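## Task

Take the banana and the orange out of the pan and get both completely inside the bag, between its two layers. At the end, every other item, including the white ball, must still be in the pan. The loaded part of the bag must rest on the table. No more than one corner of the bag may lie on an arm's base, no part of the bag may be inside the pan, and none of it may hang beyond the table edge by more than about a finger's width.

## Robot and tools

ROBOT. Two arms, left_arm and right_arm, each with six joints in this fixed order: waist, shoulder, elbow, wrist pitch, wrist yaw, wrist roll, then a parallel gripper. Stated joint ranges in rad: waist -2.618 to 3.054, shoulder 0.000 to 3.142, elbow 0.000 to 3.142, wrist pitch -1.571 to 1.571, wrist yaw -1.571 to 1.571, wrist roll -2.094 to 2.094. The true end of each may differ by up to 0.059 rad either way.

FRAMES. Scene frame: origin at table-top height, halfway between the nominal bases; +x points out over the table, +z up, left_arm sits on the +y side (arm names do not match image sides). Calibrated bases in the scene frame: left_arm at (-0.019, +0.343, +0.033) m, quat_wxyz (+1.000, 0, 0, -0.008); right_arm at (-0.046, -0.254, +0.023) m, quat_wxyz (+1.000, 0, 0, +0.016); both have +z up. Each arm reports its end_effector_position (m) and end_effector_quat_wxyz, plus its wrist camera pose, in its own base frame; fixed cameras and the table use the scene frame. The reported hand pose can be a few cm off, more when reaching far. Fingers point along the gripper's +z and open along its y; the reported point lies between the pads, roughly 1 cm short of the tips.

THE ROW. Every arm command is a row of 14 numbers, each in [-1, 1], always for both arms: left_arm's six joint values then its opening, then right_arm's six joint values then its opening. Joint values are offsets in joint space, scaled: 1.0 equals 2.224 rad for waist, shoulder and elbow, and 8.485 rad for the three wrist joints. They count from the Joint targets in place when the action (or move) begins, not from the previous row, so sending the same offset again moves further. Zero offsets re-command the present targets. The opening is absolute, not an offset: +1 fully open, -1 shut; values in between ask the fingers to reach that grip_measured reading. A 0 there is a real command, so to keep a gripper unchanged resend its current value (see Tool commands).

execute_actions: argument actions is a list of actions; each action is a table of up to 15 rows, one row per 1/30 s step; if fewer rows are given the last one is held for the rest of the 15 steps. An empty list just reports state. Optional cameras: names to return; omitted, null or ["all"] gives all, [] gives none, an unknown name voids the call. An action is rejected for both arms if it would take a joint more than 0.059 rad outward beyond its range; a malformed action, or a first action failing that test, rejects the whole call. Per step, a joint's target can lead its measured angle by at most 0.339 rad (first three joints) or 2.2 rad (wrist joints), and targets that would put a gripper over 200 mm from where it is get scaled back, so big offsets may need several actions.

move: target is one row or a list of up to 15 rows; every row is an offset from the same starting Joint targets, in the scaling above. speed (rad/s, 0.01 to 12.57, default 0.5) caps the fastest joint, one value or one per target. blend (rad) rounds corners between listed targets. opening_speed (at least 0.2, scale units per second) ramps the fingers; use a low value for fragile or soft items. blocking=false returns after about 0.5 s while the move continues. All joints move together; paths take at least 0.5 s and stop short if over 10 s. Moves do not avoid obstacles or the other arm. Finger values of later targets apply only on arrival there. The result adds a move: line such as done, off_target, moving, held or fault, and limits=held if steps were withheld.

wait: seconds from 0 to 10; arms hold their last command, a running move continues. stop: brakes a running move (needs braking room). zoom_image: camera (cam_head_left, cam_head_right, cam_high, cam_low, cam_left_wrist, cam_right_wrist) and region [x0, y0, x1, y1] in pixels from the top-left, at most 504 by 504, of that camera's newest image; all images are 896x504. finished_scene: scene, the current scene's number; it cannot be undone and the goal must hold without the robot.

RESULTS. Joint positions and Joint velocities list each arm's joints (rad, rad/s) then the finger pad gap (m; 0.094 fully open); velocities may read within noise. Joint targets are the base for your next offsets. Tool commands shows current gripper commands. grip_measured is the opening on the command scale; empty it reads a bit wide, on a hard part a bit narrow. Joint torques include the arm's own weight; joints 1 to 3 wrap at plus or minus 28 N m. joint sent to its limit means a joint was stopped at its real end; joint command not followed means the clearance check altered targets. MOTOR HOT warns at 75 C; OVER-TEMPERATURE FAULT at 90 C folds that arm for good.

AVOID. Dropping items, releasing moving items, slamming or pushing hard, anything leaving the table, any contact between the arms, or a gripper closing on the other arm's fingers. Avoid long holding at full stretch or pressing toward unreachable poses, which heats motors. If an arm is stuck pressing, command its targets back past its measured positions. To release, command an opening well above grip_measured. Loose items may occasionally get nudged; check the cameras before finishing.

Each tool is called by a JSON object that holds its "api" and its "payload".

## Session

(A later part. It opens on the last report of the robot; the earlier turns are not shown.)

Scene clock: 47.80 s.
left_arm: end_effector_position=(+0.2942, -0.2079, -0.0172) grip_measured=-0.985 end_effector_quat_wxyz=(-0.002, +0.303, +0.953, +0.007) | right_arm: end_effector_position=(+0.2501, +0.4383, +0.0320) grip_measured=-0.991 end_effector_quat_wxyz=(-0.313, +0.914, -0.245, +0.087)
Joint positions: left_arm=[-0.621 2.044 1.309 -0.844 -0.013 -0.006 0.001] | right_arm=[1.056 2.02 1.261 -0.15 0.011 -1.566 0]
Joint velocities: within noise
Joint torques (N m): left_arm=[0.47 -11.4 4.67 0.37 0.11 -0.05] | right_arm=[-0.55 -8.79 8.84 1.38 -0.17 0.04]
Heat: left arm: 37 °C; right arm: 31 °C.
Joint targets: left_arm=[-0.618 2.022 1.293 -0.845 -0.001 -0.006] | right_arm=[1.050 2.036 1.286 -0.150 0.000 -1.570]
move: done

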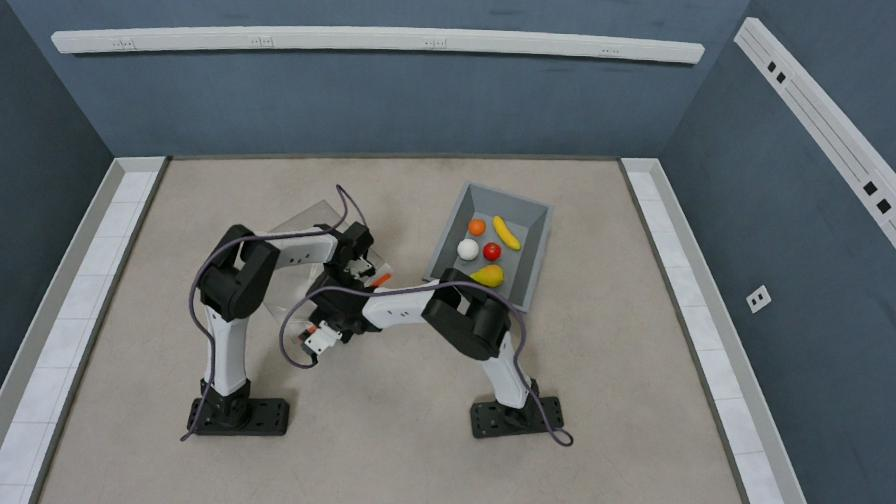

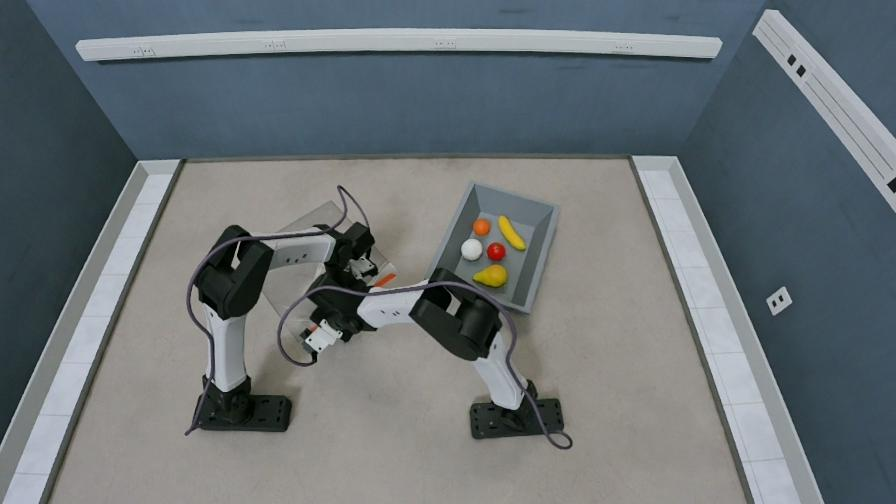

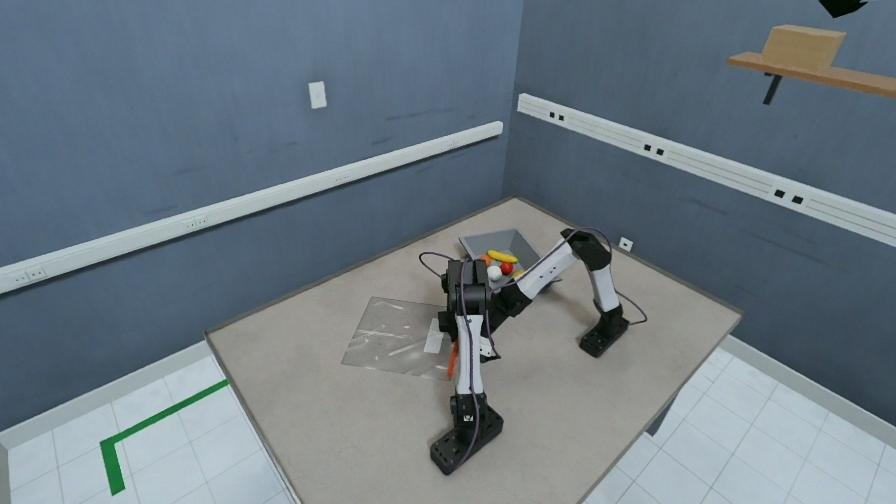

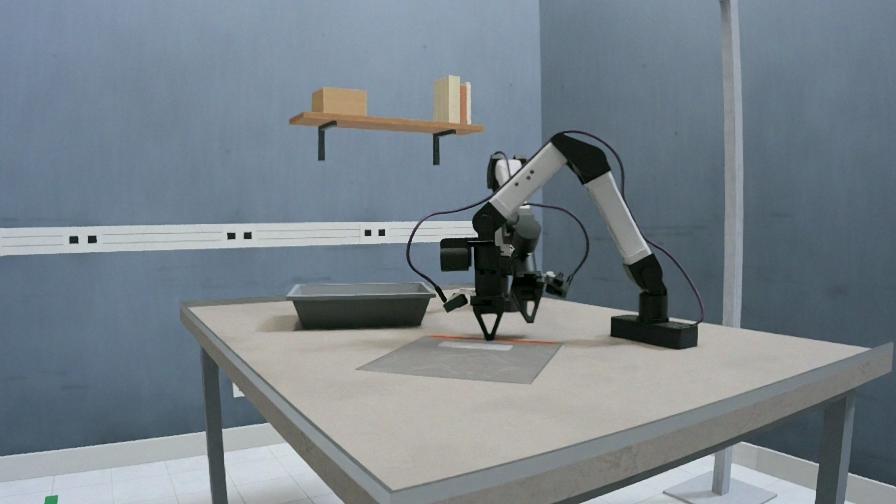

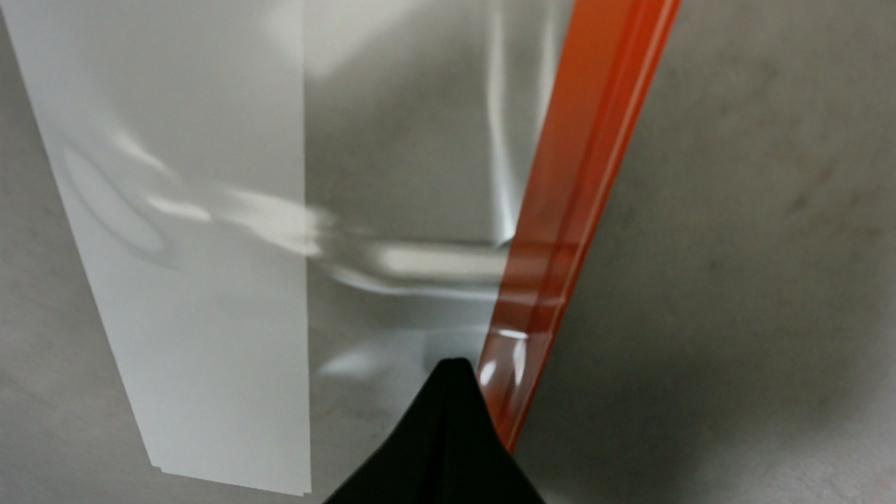

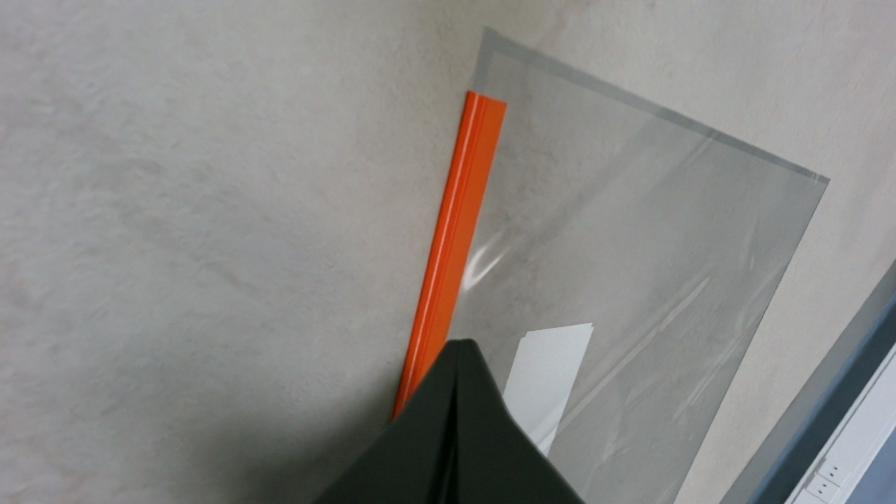

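{"api": "move", "payload": {"target": [[0,0,0,0,0,0,-1,0.0351,0.0292,0.0461,-0.0044,0,0,-1],[0,0,0,0,0,0,-1,0.0351,0.0549,0.0276,0.0072,0,0,-1]], "speed": 0.3, "cameras": ["cam_right_wrist","cam_left_wrist","cam_head_left"]}}

Scene clock: 49.90 s.
left_arm: end_effector_position=(+0.2942, -0.2079, -0.0172) grip_measured=-0.985 end_effector_quat_wxyz=(-0.002, +0.303, +0.953, +0.007) | right_arm: end_effector_position=(+0.2275, +0.4783, +0.0077) grip_measured=-0.991 end_effector_quat_wxyz=(-0.318, +0.921, -0.211, +0.074)
Joint positions: left_arm=[-0.621 2.044 1.309 -0.844 -0.013 -0.006 0.001] | right_arm=[1.129 2.147 1.349 -0.107 0.006 -1.566 0]
Joint velocities: within noise
Joint torques (N m): left_arm=[0.46 -11.34 4.67 0.38 0.11 -0.03] | right_arm=[-0.18 -10.13 6.22 1.55 -0.13 0.04]
Heat: left arm: 37 °C; right arm: 31 °C.
Joint targets: left_arm=[-0.618 2.022 1.293 -0.845 -0.001 -0.006] | right_arm=[1.128 2.158 1.348 -0.089 0.000 -1.570]
move: done
Images, in order (width x height): cam_head_left 896x504, cam_left_wrist 896x504, cam_right_wrist 896x504.

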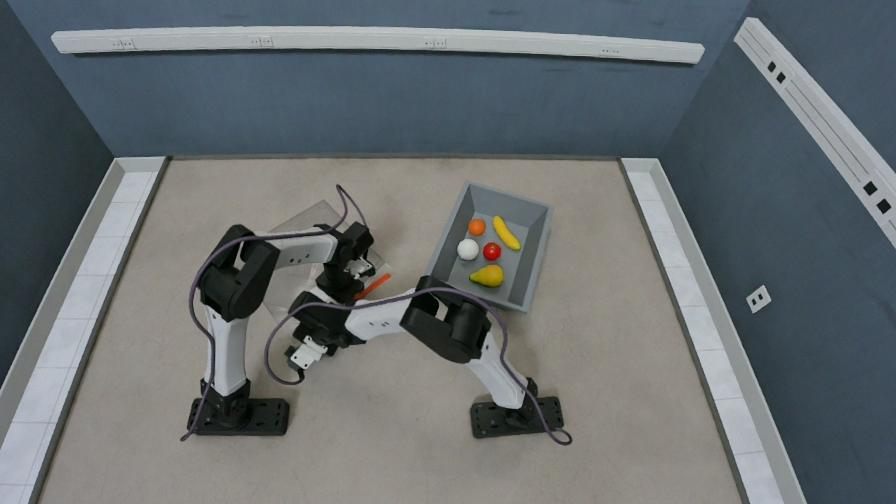

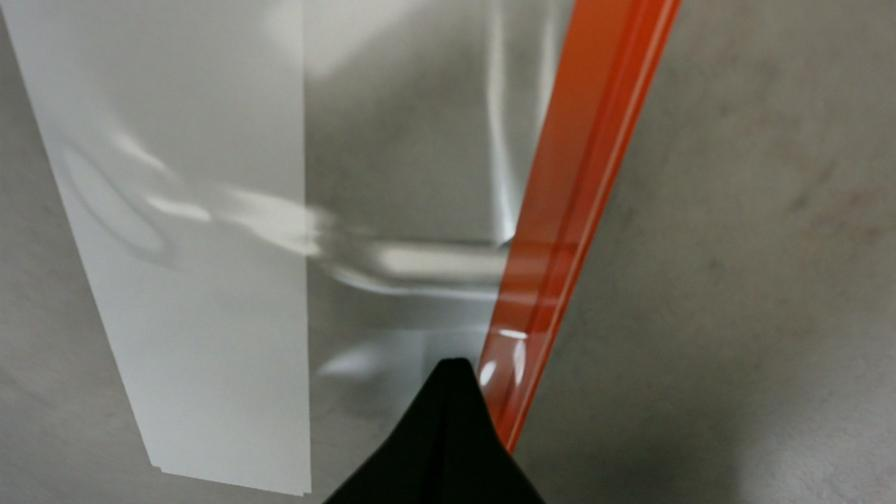

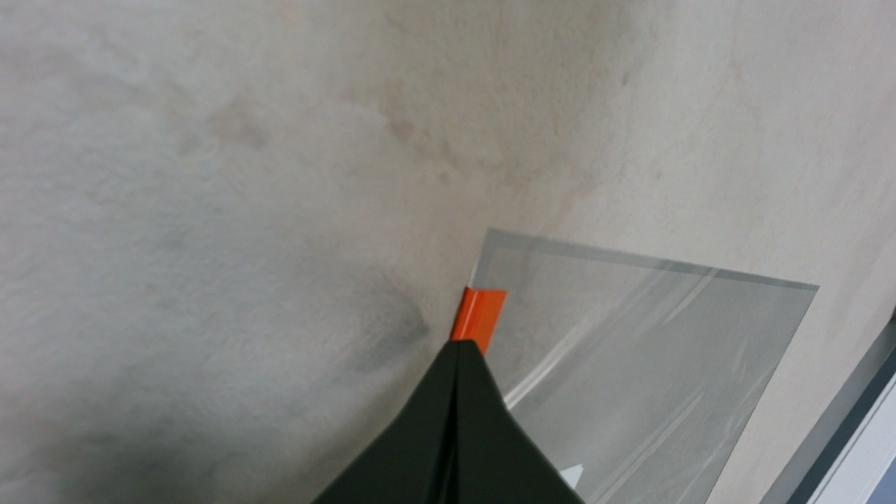

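{"api": "move", "payload": {"target": [[0,0,0,0,0,0,-1,0,0.017,0.0279,0.0013,0,0,-1],[0,0,0,0,0,0,-1,0,0.0414,0.0279,0.0013,0,0,-1]], "speed": 0.12, "cameras": ["cam_right_wrist"]}}

Scene clock: 51.67 s.
left_arm: end_effector_position=(+0.2942, -0.2079, -0.0172) grip_measured=-0.985 end_effector_quat_wxyz=(-0.002, +0.303, +0.953, +0.007) | right_arm: end_effector_position=(+0.2341, +0.4922, -0.0049) grip_measured=-0.991 end_effector_quat_wxyz=(-0.326, +0.919, -0.210, +0.076)
Joint positions: left_arm=[-0.621 2.044 1.309 -0.844 -0.013 -0.006 0.001] | right_arm=[1.129 2.217 1.396 -0.067 0.006 -1.566 0]
Joint velocities: within noise
Joint torques (N m): left_arm=[0.47 -11.32 4.66 0.39 0.1 -0.05] | right_arm=[-0.06 -8.59 7.62 1.29 -0.13 0.04]
Heat: left arm: 38 °C; right arm: 32 °C.
Joint targets: left_arm=[-0.618 2.022 1.293 -0.845 -0.001 -0.006] | right_arm=[1.128 2.250 1.410 -0.078 0.000 -1.570]
move: done
Images, in order (width x height): cam_right_wrist 896x504.

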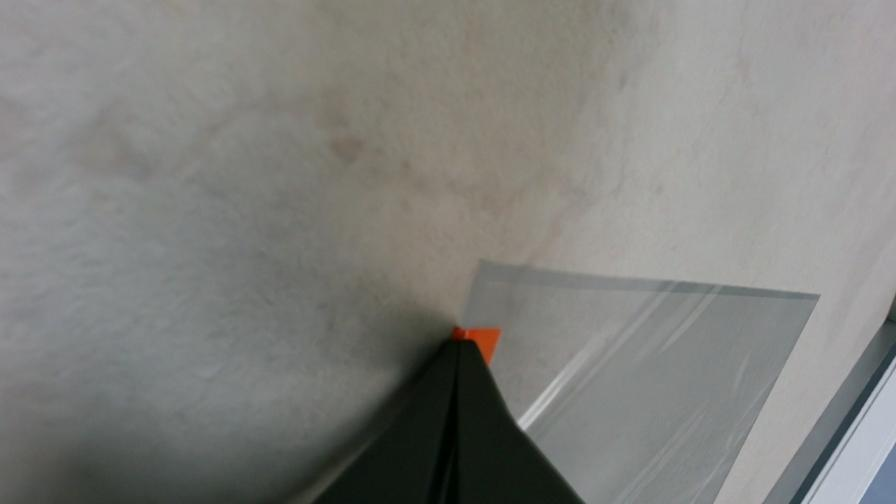

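{"api": "move", "payload": {"target": [0,-0.0481,-0.0769,0.0066,0,0,-1,0,0,0,0,0,0,-1], "speed": 0.12, "cameras": ["cam_right_wrist","cam_left_wrist","cam_low"]}}

{"api": "zoom_image", "payload": {"camera": "cam_low", "region": [340, 310, 600, 400]}}

Scene clock: 53.70 s.
left_arm: end_effector_position=(+0.2673, -0.1886, -0.0177) grip_measured=-0.985 end_effector_quat_wxyz=(+0.000, +0.303, +0.953, +0.007) | right_arm: end_effector_position=(+0.2341, +0.4922, -0.0048) grip_measured=-0.991 end_effector_quat_wxyz=(-0.326, +0.919, -0.210, +0.076)
Joint positions: left_arm=[-0.621 1.932 1.14 -0.782 -0.013 -0.006 0.001] | right_arm=[1.129 2.217 1.396 -0.066 0.006 -1.566 0]
Joint velocities: within noise
Joint torques (N m): left_arm=[0.51 -9.89 4.29 0.33 0.11 -0.04] | right_arm=[-0.06 -8.61 7.61 1.29 -0.13 0.05]
Heat: left arm: 38 °C; right arm: 32 °C.
Joint targets: left_arm=[-0.618 1.915 1.122 -0.789 -0.001 -0.006] | right_arm=[1.128 2.250 1.410 -0.078 0.000 -1.570]
move: done
Images, in order (width x height): cam_low 896x504, cam_left_wrist 896x504, cam_right_wrist 896x504.

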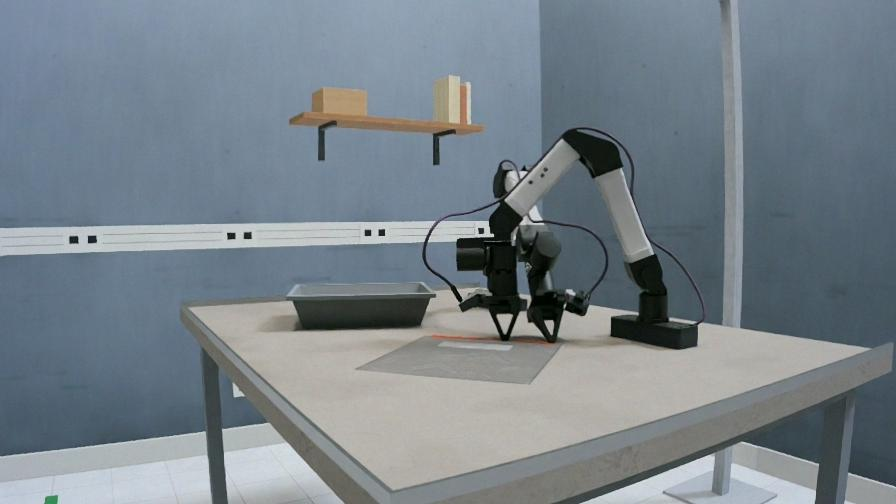

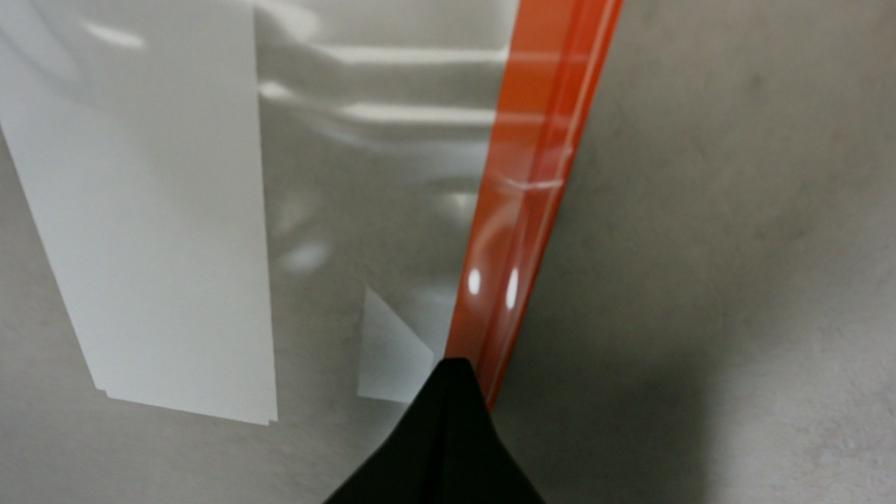

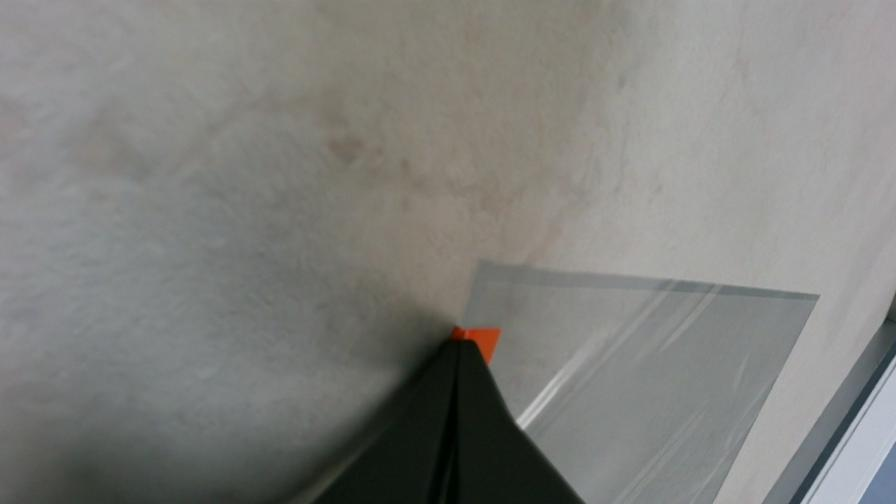

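Scaled by 1.938 from the camera's 896x504 image, which has a finer 1280x720 frame.

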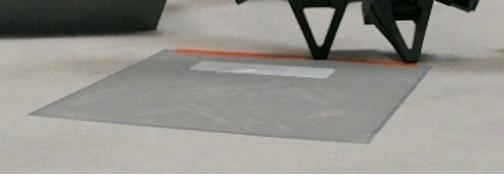

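{"api": "move", "payload": {"target": [0,-0.025,-0.044,0.0036,0,0,-1,0,0,0,0,0,0,-1], "speed": 0.1, "cameras": ["cam_right_wrist","cam_left_wrist","cam_low"]}}

{"api": "zoom_image", "payload": {"camera": "cam_low", "region": [440, 310, 600, 400]}}

Scene clock: 55.33 s.
left_arm: end_effector_position=(+0.2548, -0.1797, -0.0183) grip_measured=-0.985 end_effector_quat_wxyz=(+0.009, +0.303, +0.953, +0.004) | right_arm: end_effector_position=(+0.2341, +0.4923, -0.0048) grip_measured=-0.991 end_effector_quat_wxyz=(-0.327, +0.918, -0.210, +0.076)
Joint positions: left_arm=[-0.621 1.868 1.048 -0.736 -0.013 -0.006 0.001] | right_arm=[1.129 2.217 1.396 -0.066 0.006 -1.566 0]
Joint velocities: within noise
Joint torques (N m): left_arm=[0.49 -8.62 3.69 0.2 0.09 -0.05] | right_arm=[-0.06 -8.58 7.62 1.28 -0.13 0.05]
Heat: left arm: 38 °C; right arm: 32 °C.
Joint targets: left_arm=[-0.618 1.860 1.024 -0.758 -0.001 -0.006] | right_arm=[1.128 2.250 1.410 -0.078 0.000 -1.570]
move: done
Images, in order (width x height): cam_low 896x504, cam_left_wrist 896x504, cam_right_wrist 896x504.

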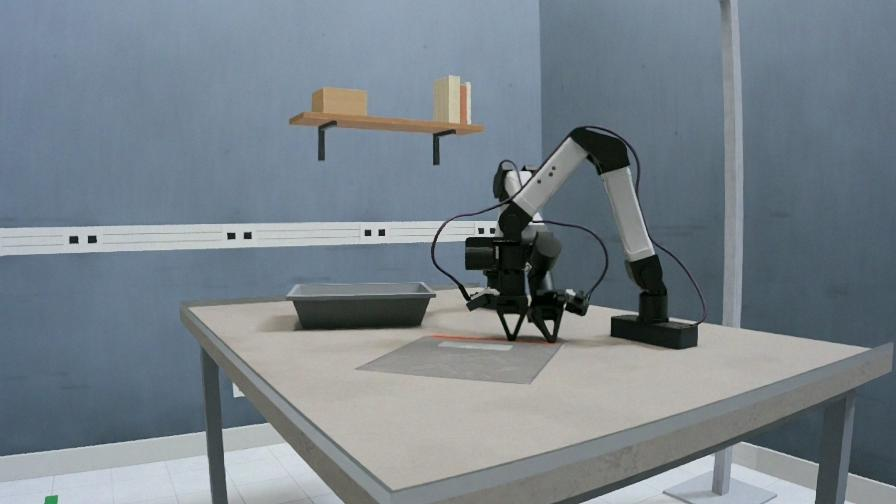

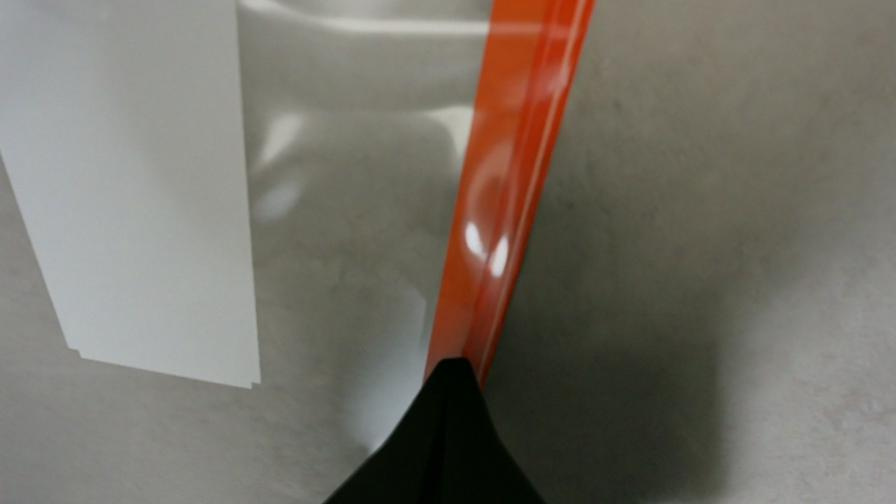

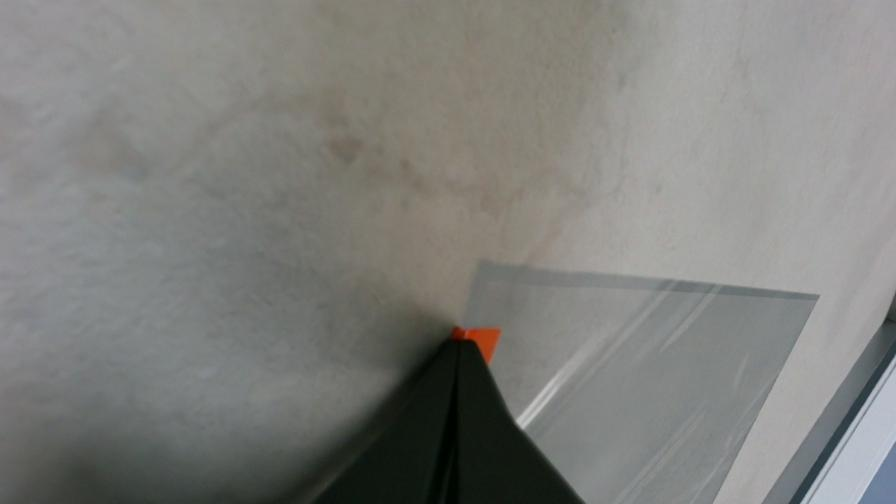

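Scaled by 3.150 from the camera's 896x504 image, which has a finer 1280x720 frame.

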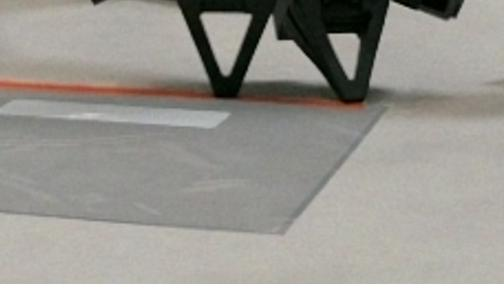

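{"api": "move", "payload": {"target": [[0.0081,-0.036,0,0,0,0,-1,0,0,0,0,0,0,-1],[0.0081,0.0585,0.1578,-0.0132,0,0,-1,0,0,0,0,0,0,-1],[0.0081,0.1147,0.1578,-0.0132,0,0,-1,0,0,0,0,0,0,-1],[0.0126,0.018,0.0297,-0.0035,0,0,-1,0,0,0,0,0,0,-1]], "speed": [0.4,0.4,0.12,0.12], "cameras": ["cam_right_wrist","cam_left_wrist","cam_low"]}}

{"api": "zoom_image", "payload": {"camera": "cam_low", "region": [440, 310, 600, 400]}}

Scene clock: 60.97 s.
left_arm: end_effector_position=(+0.2668, -0.1786, -0.0179) grip_measured=-0.985 end_effector_quat_wxyz=(+0.000, +0.291, +0.957, +0.007) | right_arm: end_effector_position=(+0.2341, +0.4923, -0.0048) grip_measured=-0.991 end_effector_quat_wxyz=(-0.327, +0.918, -0.210, +0.076)
Joint positions: left_arm=[-0.597 1.912 1.111 -0.773 -0.013 -0.006 0.001] | right_arm=[1.129 2.217 1.396 -0.066 0.006 -1.566 0]
Joint velocities: within noise
Joint torques (N m): left_arm=[0.73 -9.37 4 0.23 0.11 -0.04] | right_arm=[-0.05 -8.61 7.62 1.28 -0.13 0.04]
Heat: left arm: 37 °C; right arm: 33 °C.
Joint targets: left_arm=[-0.590 1.899 1.090 -0.788 -0.001 -0.006] | right_arm=[1.128 2.250 1.410 -0.078 0.000 -1.570]
move: done
Images, in order (width x height): cam_low 896x504, cam_left_wrist 896x504, cam_right_wrist 896x504.

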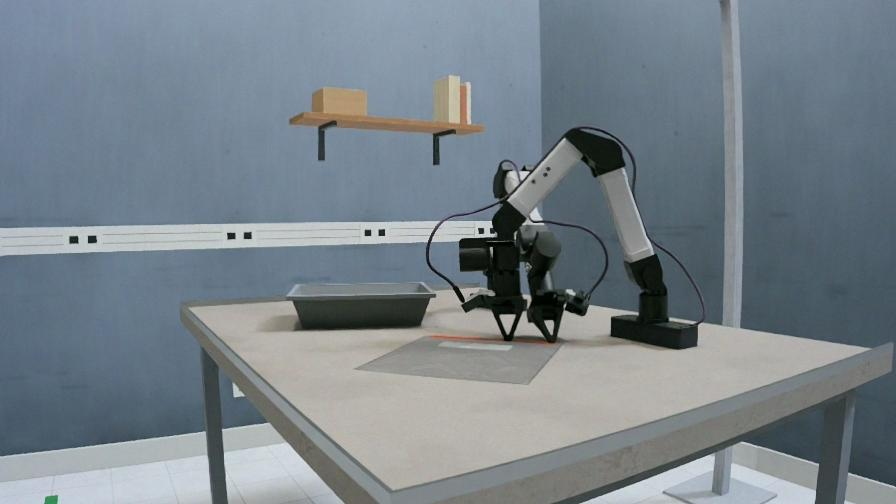

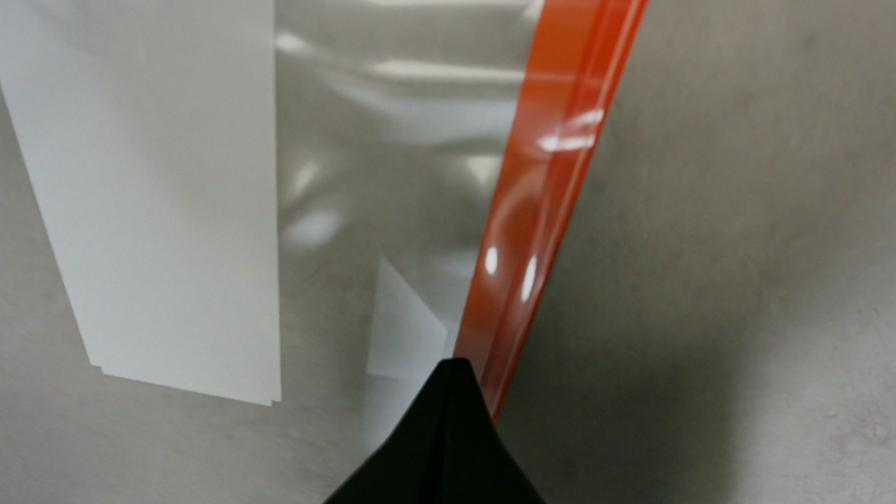

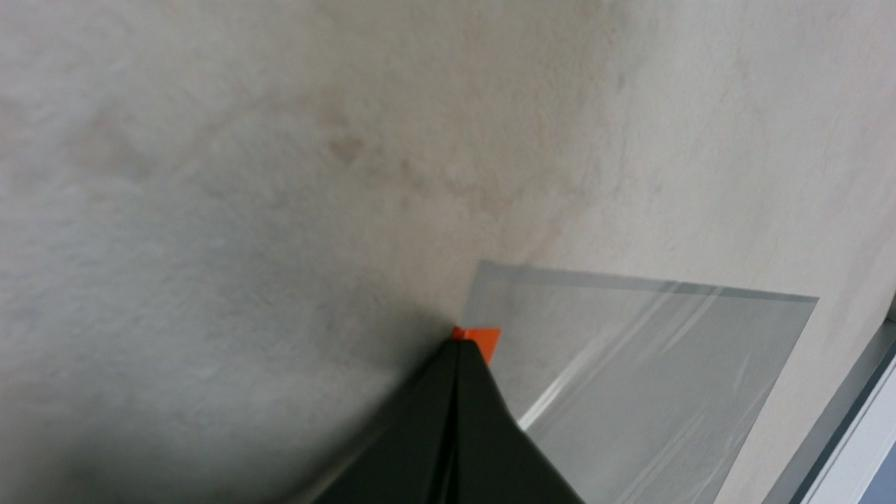

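Scaled by 3.150 from the camera's 896x504 image, which has a finer 1280x720 frame.

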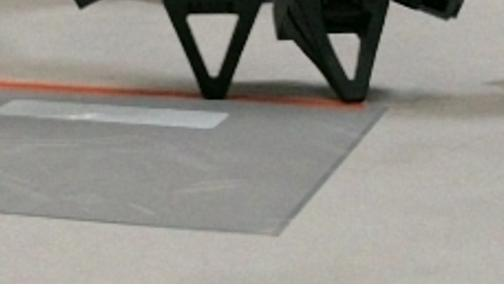

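{"api": "move", "payload": {"target": [[0,-0.036,0,0,0,0,-1,0,0,0,0,0,0,-1],[-0.0067,0.0409,0.1281,-0.0097,0,0,-1,0,0,0,0,0,0,-1],[-0.0067,0.1084,0.1281,-0.0097,0,0,-1,0,0,0,0,0,0,-1],[-0.0045,0.0387,0.027,-0.005,0,0,-1,0,0,0,0,0,0,-1]], "speed": [0.4,0.4,0.12,0.12], "cameras": ["cam_right_wrist","cam_left_wrist","cam_low"]}}

{"api": "zoom_image", "payload": {"camera": "cam_low", "region": [440, 310, 600, 400]}}

Scene clock: 65.93 s.
left_arm: end_effector_position=(+0.2879, -0.1930, -0.0184) grip_measured=-0.985 end_effector_quat_wxyz=(+0.017, +0.291, +0.957, +0.001) | right_arm: end_effector_position=(+0.2341, +0.4924, -0.0047) grip_measured=-0.991 end_effector_quat_wxyz=(-0.327, +0.918, -0.210, +0.076)
Joint positions: left_arm=[-0.597 1.97 1.191 -0.761 -0.013 -0.006 0.001] | right_arm=[1.129 2.217 1.396 -0.065 0.006 -1.566 0]
Joint velocities: within noise
Joint torques (N m): left_arm=[-0.03 -7.79 2.22 -0.28 0.1 -0.04] | right_arm=[-0.08 -8.59 7.61 1.28 -0.13 0.04]
Heat: left arm: 36 °C; right arm: 33 °C.
Joint targets: left_arm=[-0.600 1.986 1.150 -0.830 -0.001 -0.006] | right_arm=[1.128 2.250 1.410 -0.078 0.000 -1.570]
move: off_target (left_arm); left_arm: the wrist pitch is farthest, 0.070 rad from its target
Images, in order (width x height): cam_low 896x504, cam_left_wrist 896x504, cam_right_wrist 896x504.

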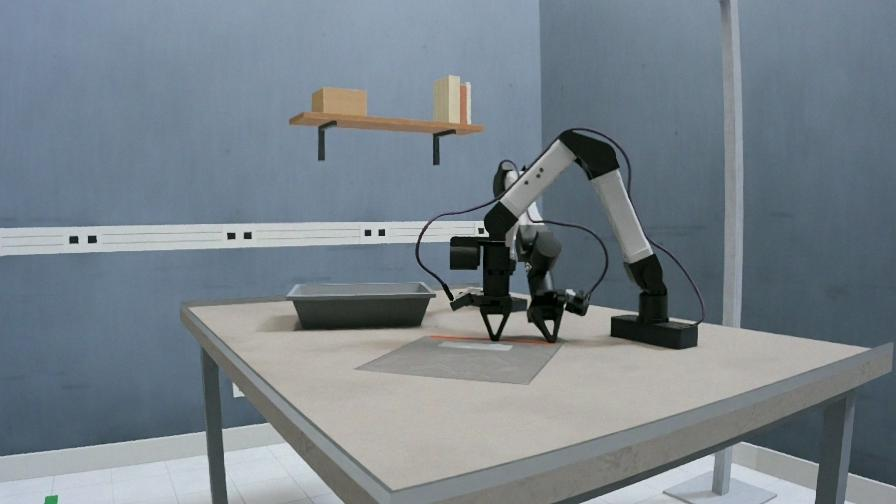

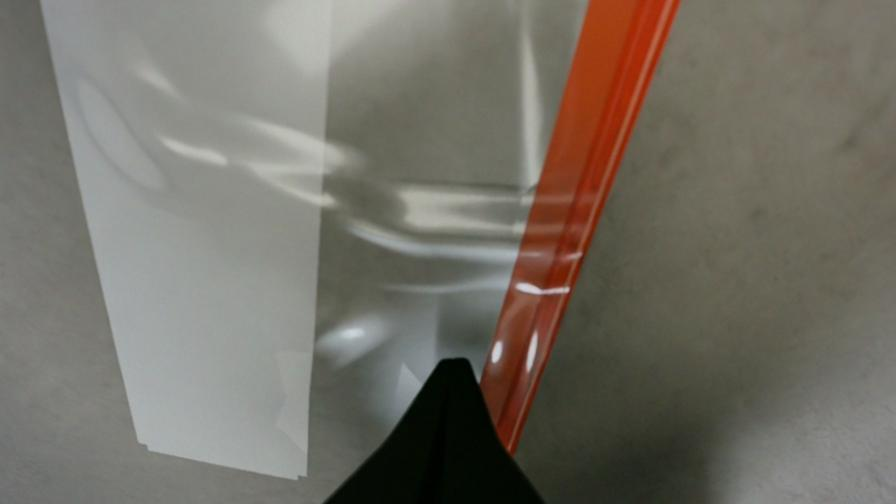

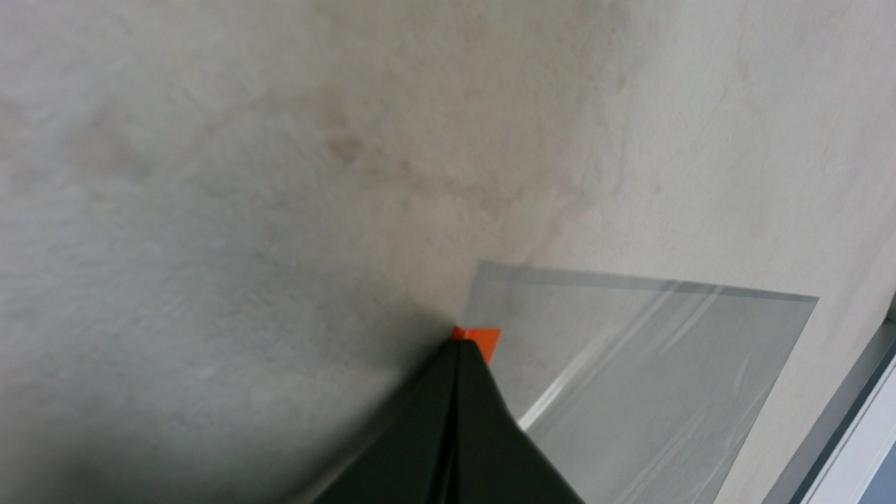

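Scaled by 3.150 from the camera's 896x504 image, which has a finer 1280x720 frame.

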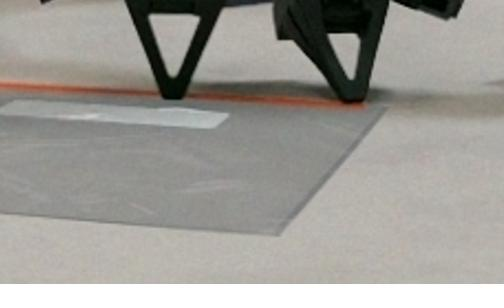

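{"api": "move", "payload": {"target": [0,-0.02,-0.045,-0.006,0,0,-1,0,0,0,0,0,0,-1], "speed": 0.12, "cameras": ["cam_right_wrist","cam_left_wrist","cam_low"]}}

{"api": "zoom_image", "payload": {"camera": "cam_low", "region": [440, 310, 600, 400]}}

Scene clock: 67.33 s.
left_arm: end_effector_position=(+0.2641, -0.1768, -0.0192) grip_measured=-0.985 end_effector_quat_wxyz=(-0.003, +0.291, +0.957, +0.008) | right_arm: end_effector_position=(+0.2343, +0.4928, -0.0048) grip_measured=-0.991 end_effector_quat_wxyz=(-0.328, +0.918, -0.210, +0.076)
Joint positions: left_arm=[-0.597 1.909 1.101 -0.772 -0.013 -0.006 0.001] | right_arm=[1.129 2.218 1.396 -0.062 0.006 -1.566 0]
Joint velocities: within noise
Joint torques (N m): left_arm=[0.03 -5.87 1.09 -0.81 0.11 -0.05] | right_arm=[-0.05 -8.68 7.64 1.25 -0.13 0.04]
Heat: left arm: 36 °C; right arm: 33 °C.
Joint targets: left_arm=[-0.600 1.941 1.050 -0.881 -0.001 -0.006] | right_arm=[1.128 2.250 1.410 -0.078 0.000 -1.570]
move: off_target (left_arm); left_arm: the wrist pitch is farthest, 0.109 rad from its target
Images, in order (width x height): cam_low 896x504, cam_left_wrist 896x504, cam_right_wrist 896x504.

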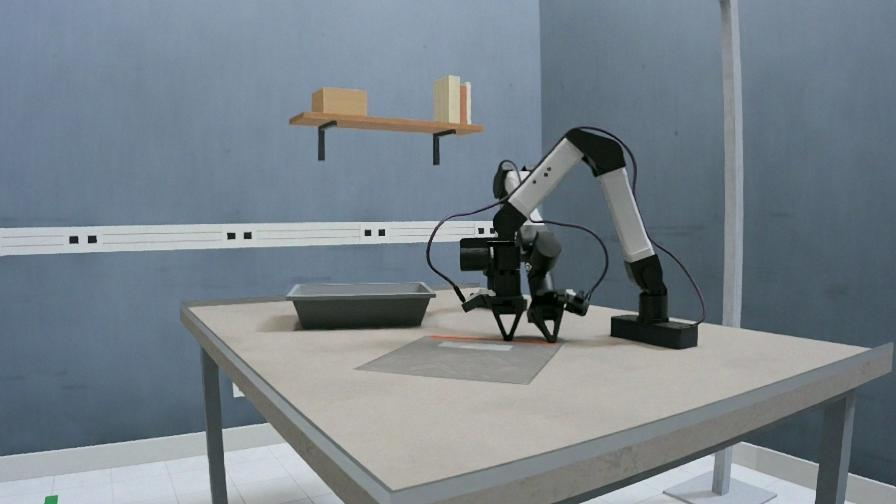

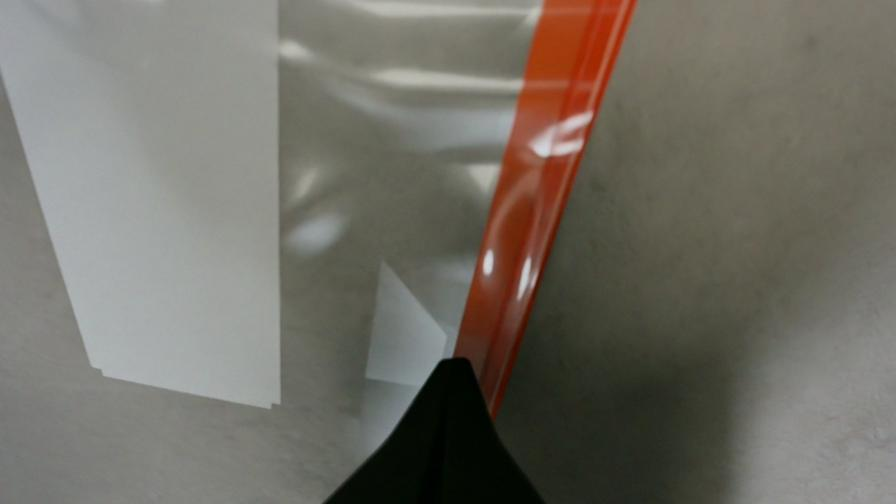

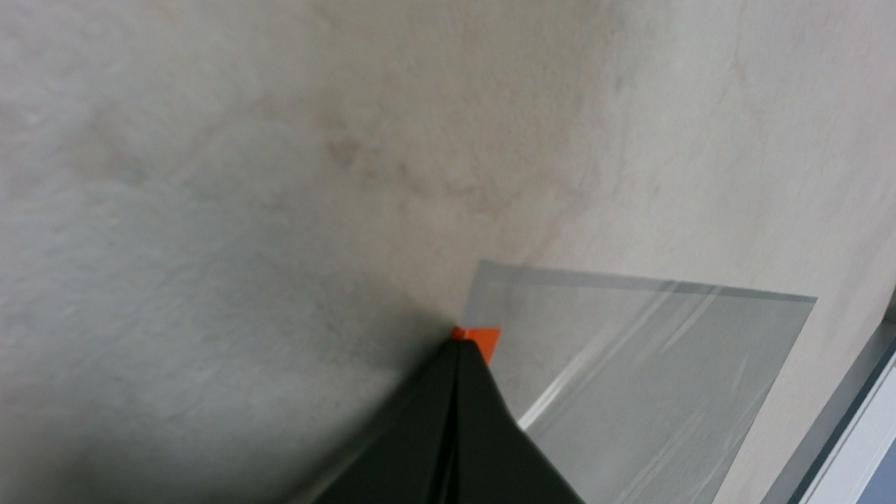

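Scaled by 3.150 from the camera's 896x504 image, which has a finer 1280x720 frame.

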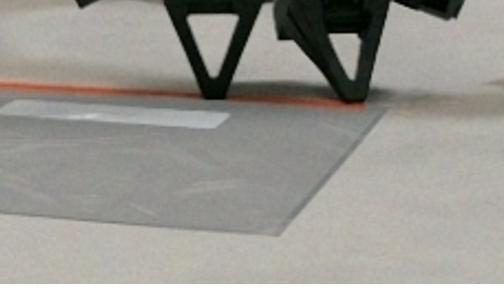

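{"api": "move", "payload": {"target": [[0,-0.036,0,0,0,0,-1,0,0,0,0,0,0,-1],[-0.0072,0.1165,0.3044,-0.0157,0,0,-1,0,0,0,0,0,0,-1],[-0.0072,0.1695,0.3044,-0.0157,0,0,-1,0,0,0,0,0,0,-1]], "speed": [0.4,0.5,0.12], "cameras": ["cam_left_wrist"]}}

Scene clock: 69.73 s.
left_arm: end_effector_position=(+0.2553, -0.1709, -0.0180) grip_measured=-0.985 end_effector_quat_wxyz=(-0.016, +0.291, +0.957, +0.012) | right_arm: end_effector_position=(+0.2343, +0.4928, -0.0048) grip_measured=-0.991 end_effector_quat_wxyz=(-0.328, +0.918, -0.210, +0.076)
Joint positions: left_arm=[-0.597 1.894 1.084 -0.797 -0.013 -0.006 0.001] | right_arm=[1.129 2.218 1.396 -0.062 0.006 -1.566 0]
Joint velocities: within noise
Joint torques (N m): left_arm=[0.2 -8.02 6.02 0.4 0 -0.04] | right_arm=[-0.06 -8.69 7.61 1.25 -0.13 0.05]
Heat: left arm: 35 °C; right arm: 34 °C.
Joint targets: left_arm=[-0.597 1.895 1.085 -0.790 -0.013 -0.006] | right_arm=[1.128 2.250 1.410 -0.078 0.000 -1.570]
move: held (left_arm; a check stopped the path); path passed 0 of 3 targets; limits=held; left_arm: the elbow is farthest, 0.643 rad from its target
joint command not followed: on one or more control steps a check withheld the commanded joint targets of the left arm, and it was not sent them on those steps.
cause: the commanded joint targets, or the way to them, would bring a part of the robot too close to another arm (this arm's gripper housing and the right arm's wrist (the part past the wrist yaw), along the way the arms are being sent, or toward where that arm still pushes).
Images, in order (width x height): cam_left_wrist 896x504.

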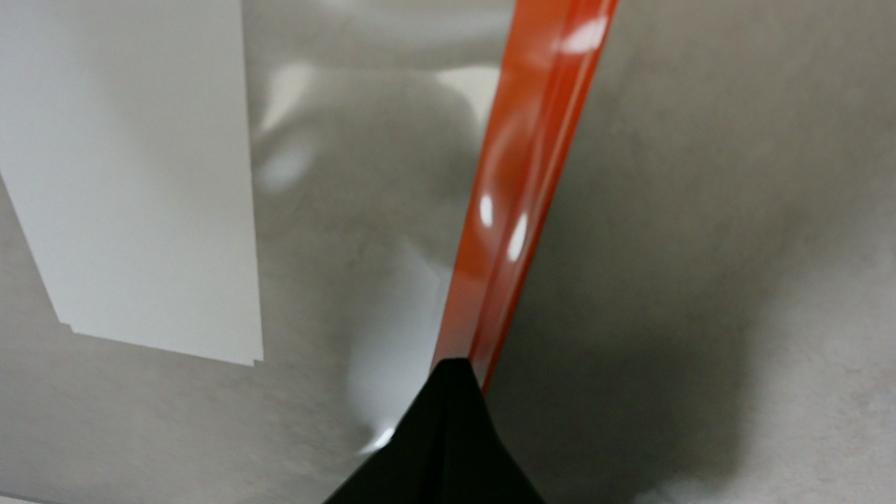

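{"api": "move", "payload": {"target": [[0,0.0157,0.0553,-0.0035,0,0,-1,0,0,0,0,0,0,-1],[-0.0085,0.1371,0.2887,-0.0264,0,0,-1,0,0,0,0,0,0,-1],[-0.0085,0.1902,0.2887,-0.0264,0,0,-1,0,0,0,0,0,0,-1]], "speed": [0.4,0.5,0.12], "cameras": ["cam_left_wrist"]}}

Scene clock: 72.87 s.
left_arm: end_effector_position=(+0.3538, -0.2443, -0.0158) grip_measured=-0.985 end_effector_quat_wxyz=(-0.002, +0.297, +0.955, +0.007) | right_arm: end_effector_position=(+0.2343, +0.4928, -0.0048) grip_measured=-0.991 end_effector_quat_wxyz=(-0.328, +0.918, -0.210, +0.076)
Joint positions: left_arm=[-0.609 2.287 1.714 -1.005 -0.013 -0.006 0.001] | right_arm=[1.129 2.218 1.396 -0.062 0.006 -1.566 0]
Joint velocities: within noise
Joint torques (N m): left_arm=[-0.29 -9.48 7.91 0.27 0.01 -0.04] | right_arm=[-0.05 -8.69 7.61 1.25 -0.13 0.04]
Heat: left arm: 35 °C; right arm: 34 °C.
Joint targets: left_arm=[-0.616 2.318 1.727 -1.015 -0.013 -0.006] | right_arm=[1.128 2.250 1.410 -0.078 0.000 -1.570]
move: done
Images, in order (width x height): cam_left_wrist 896x504.

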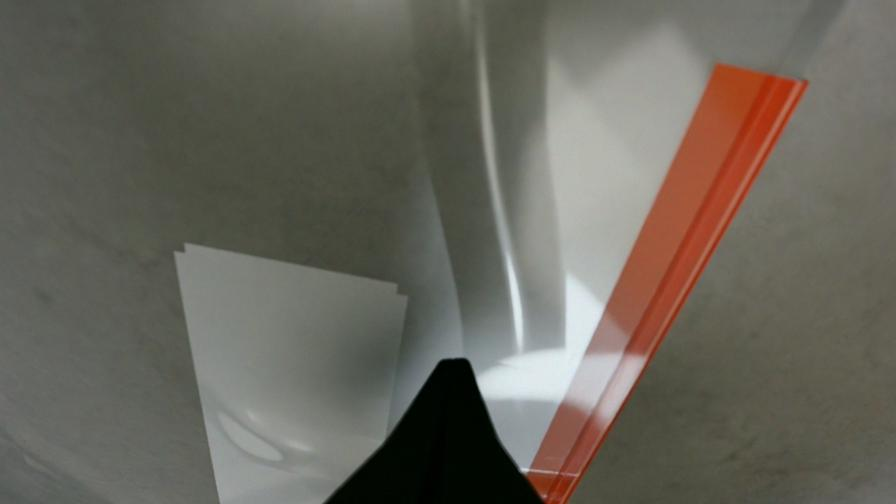

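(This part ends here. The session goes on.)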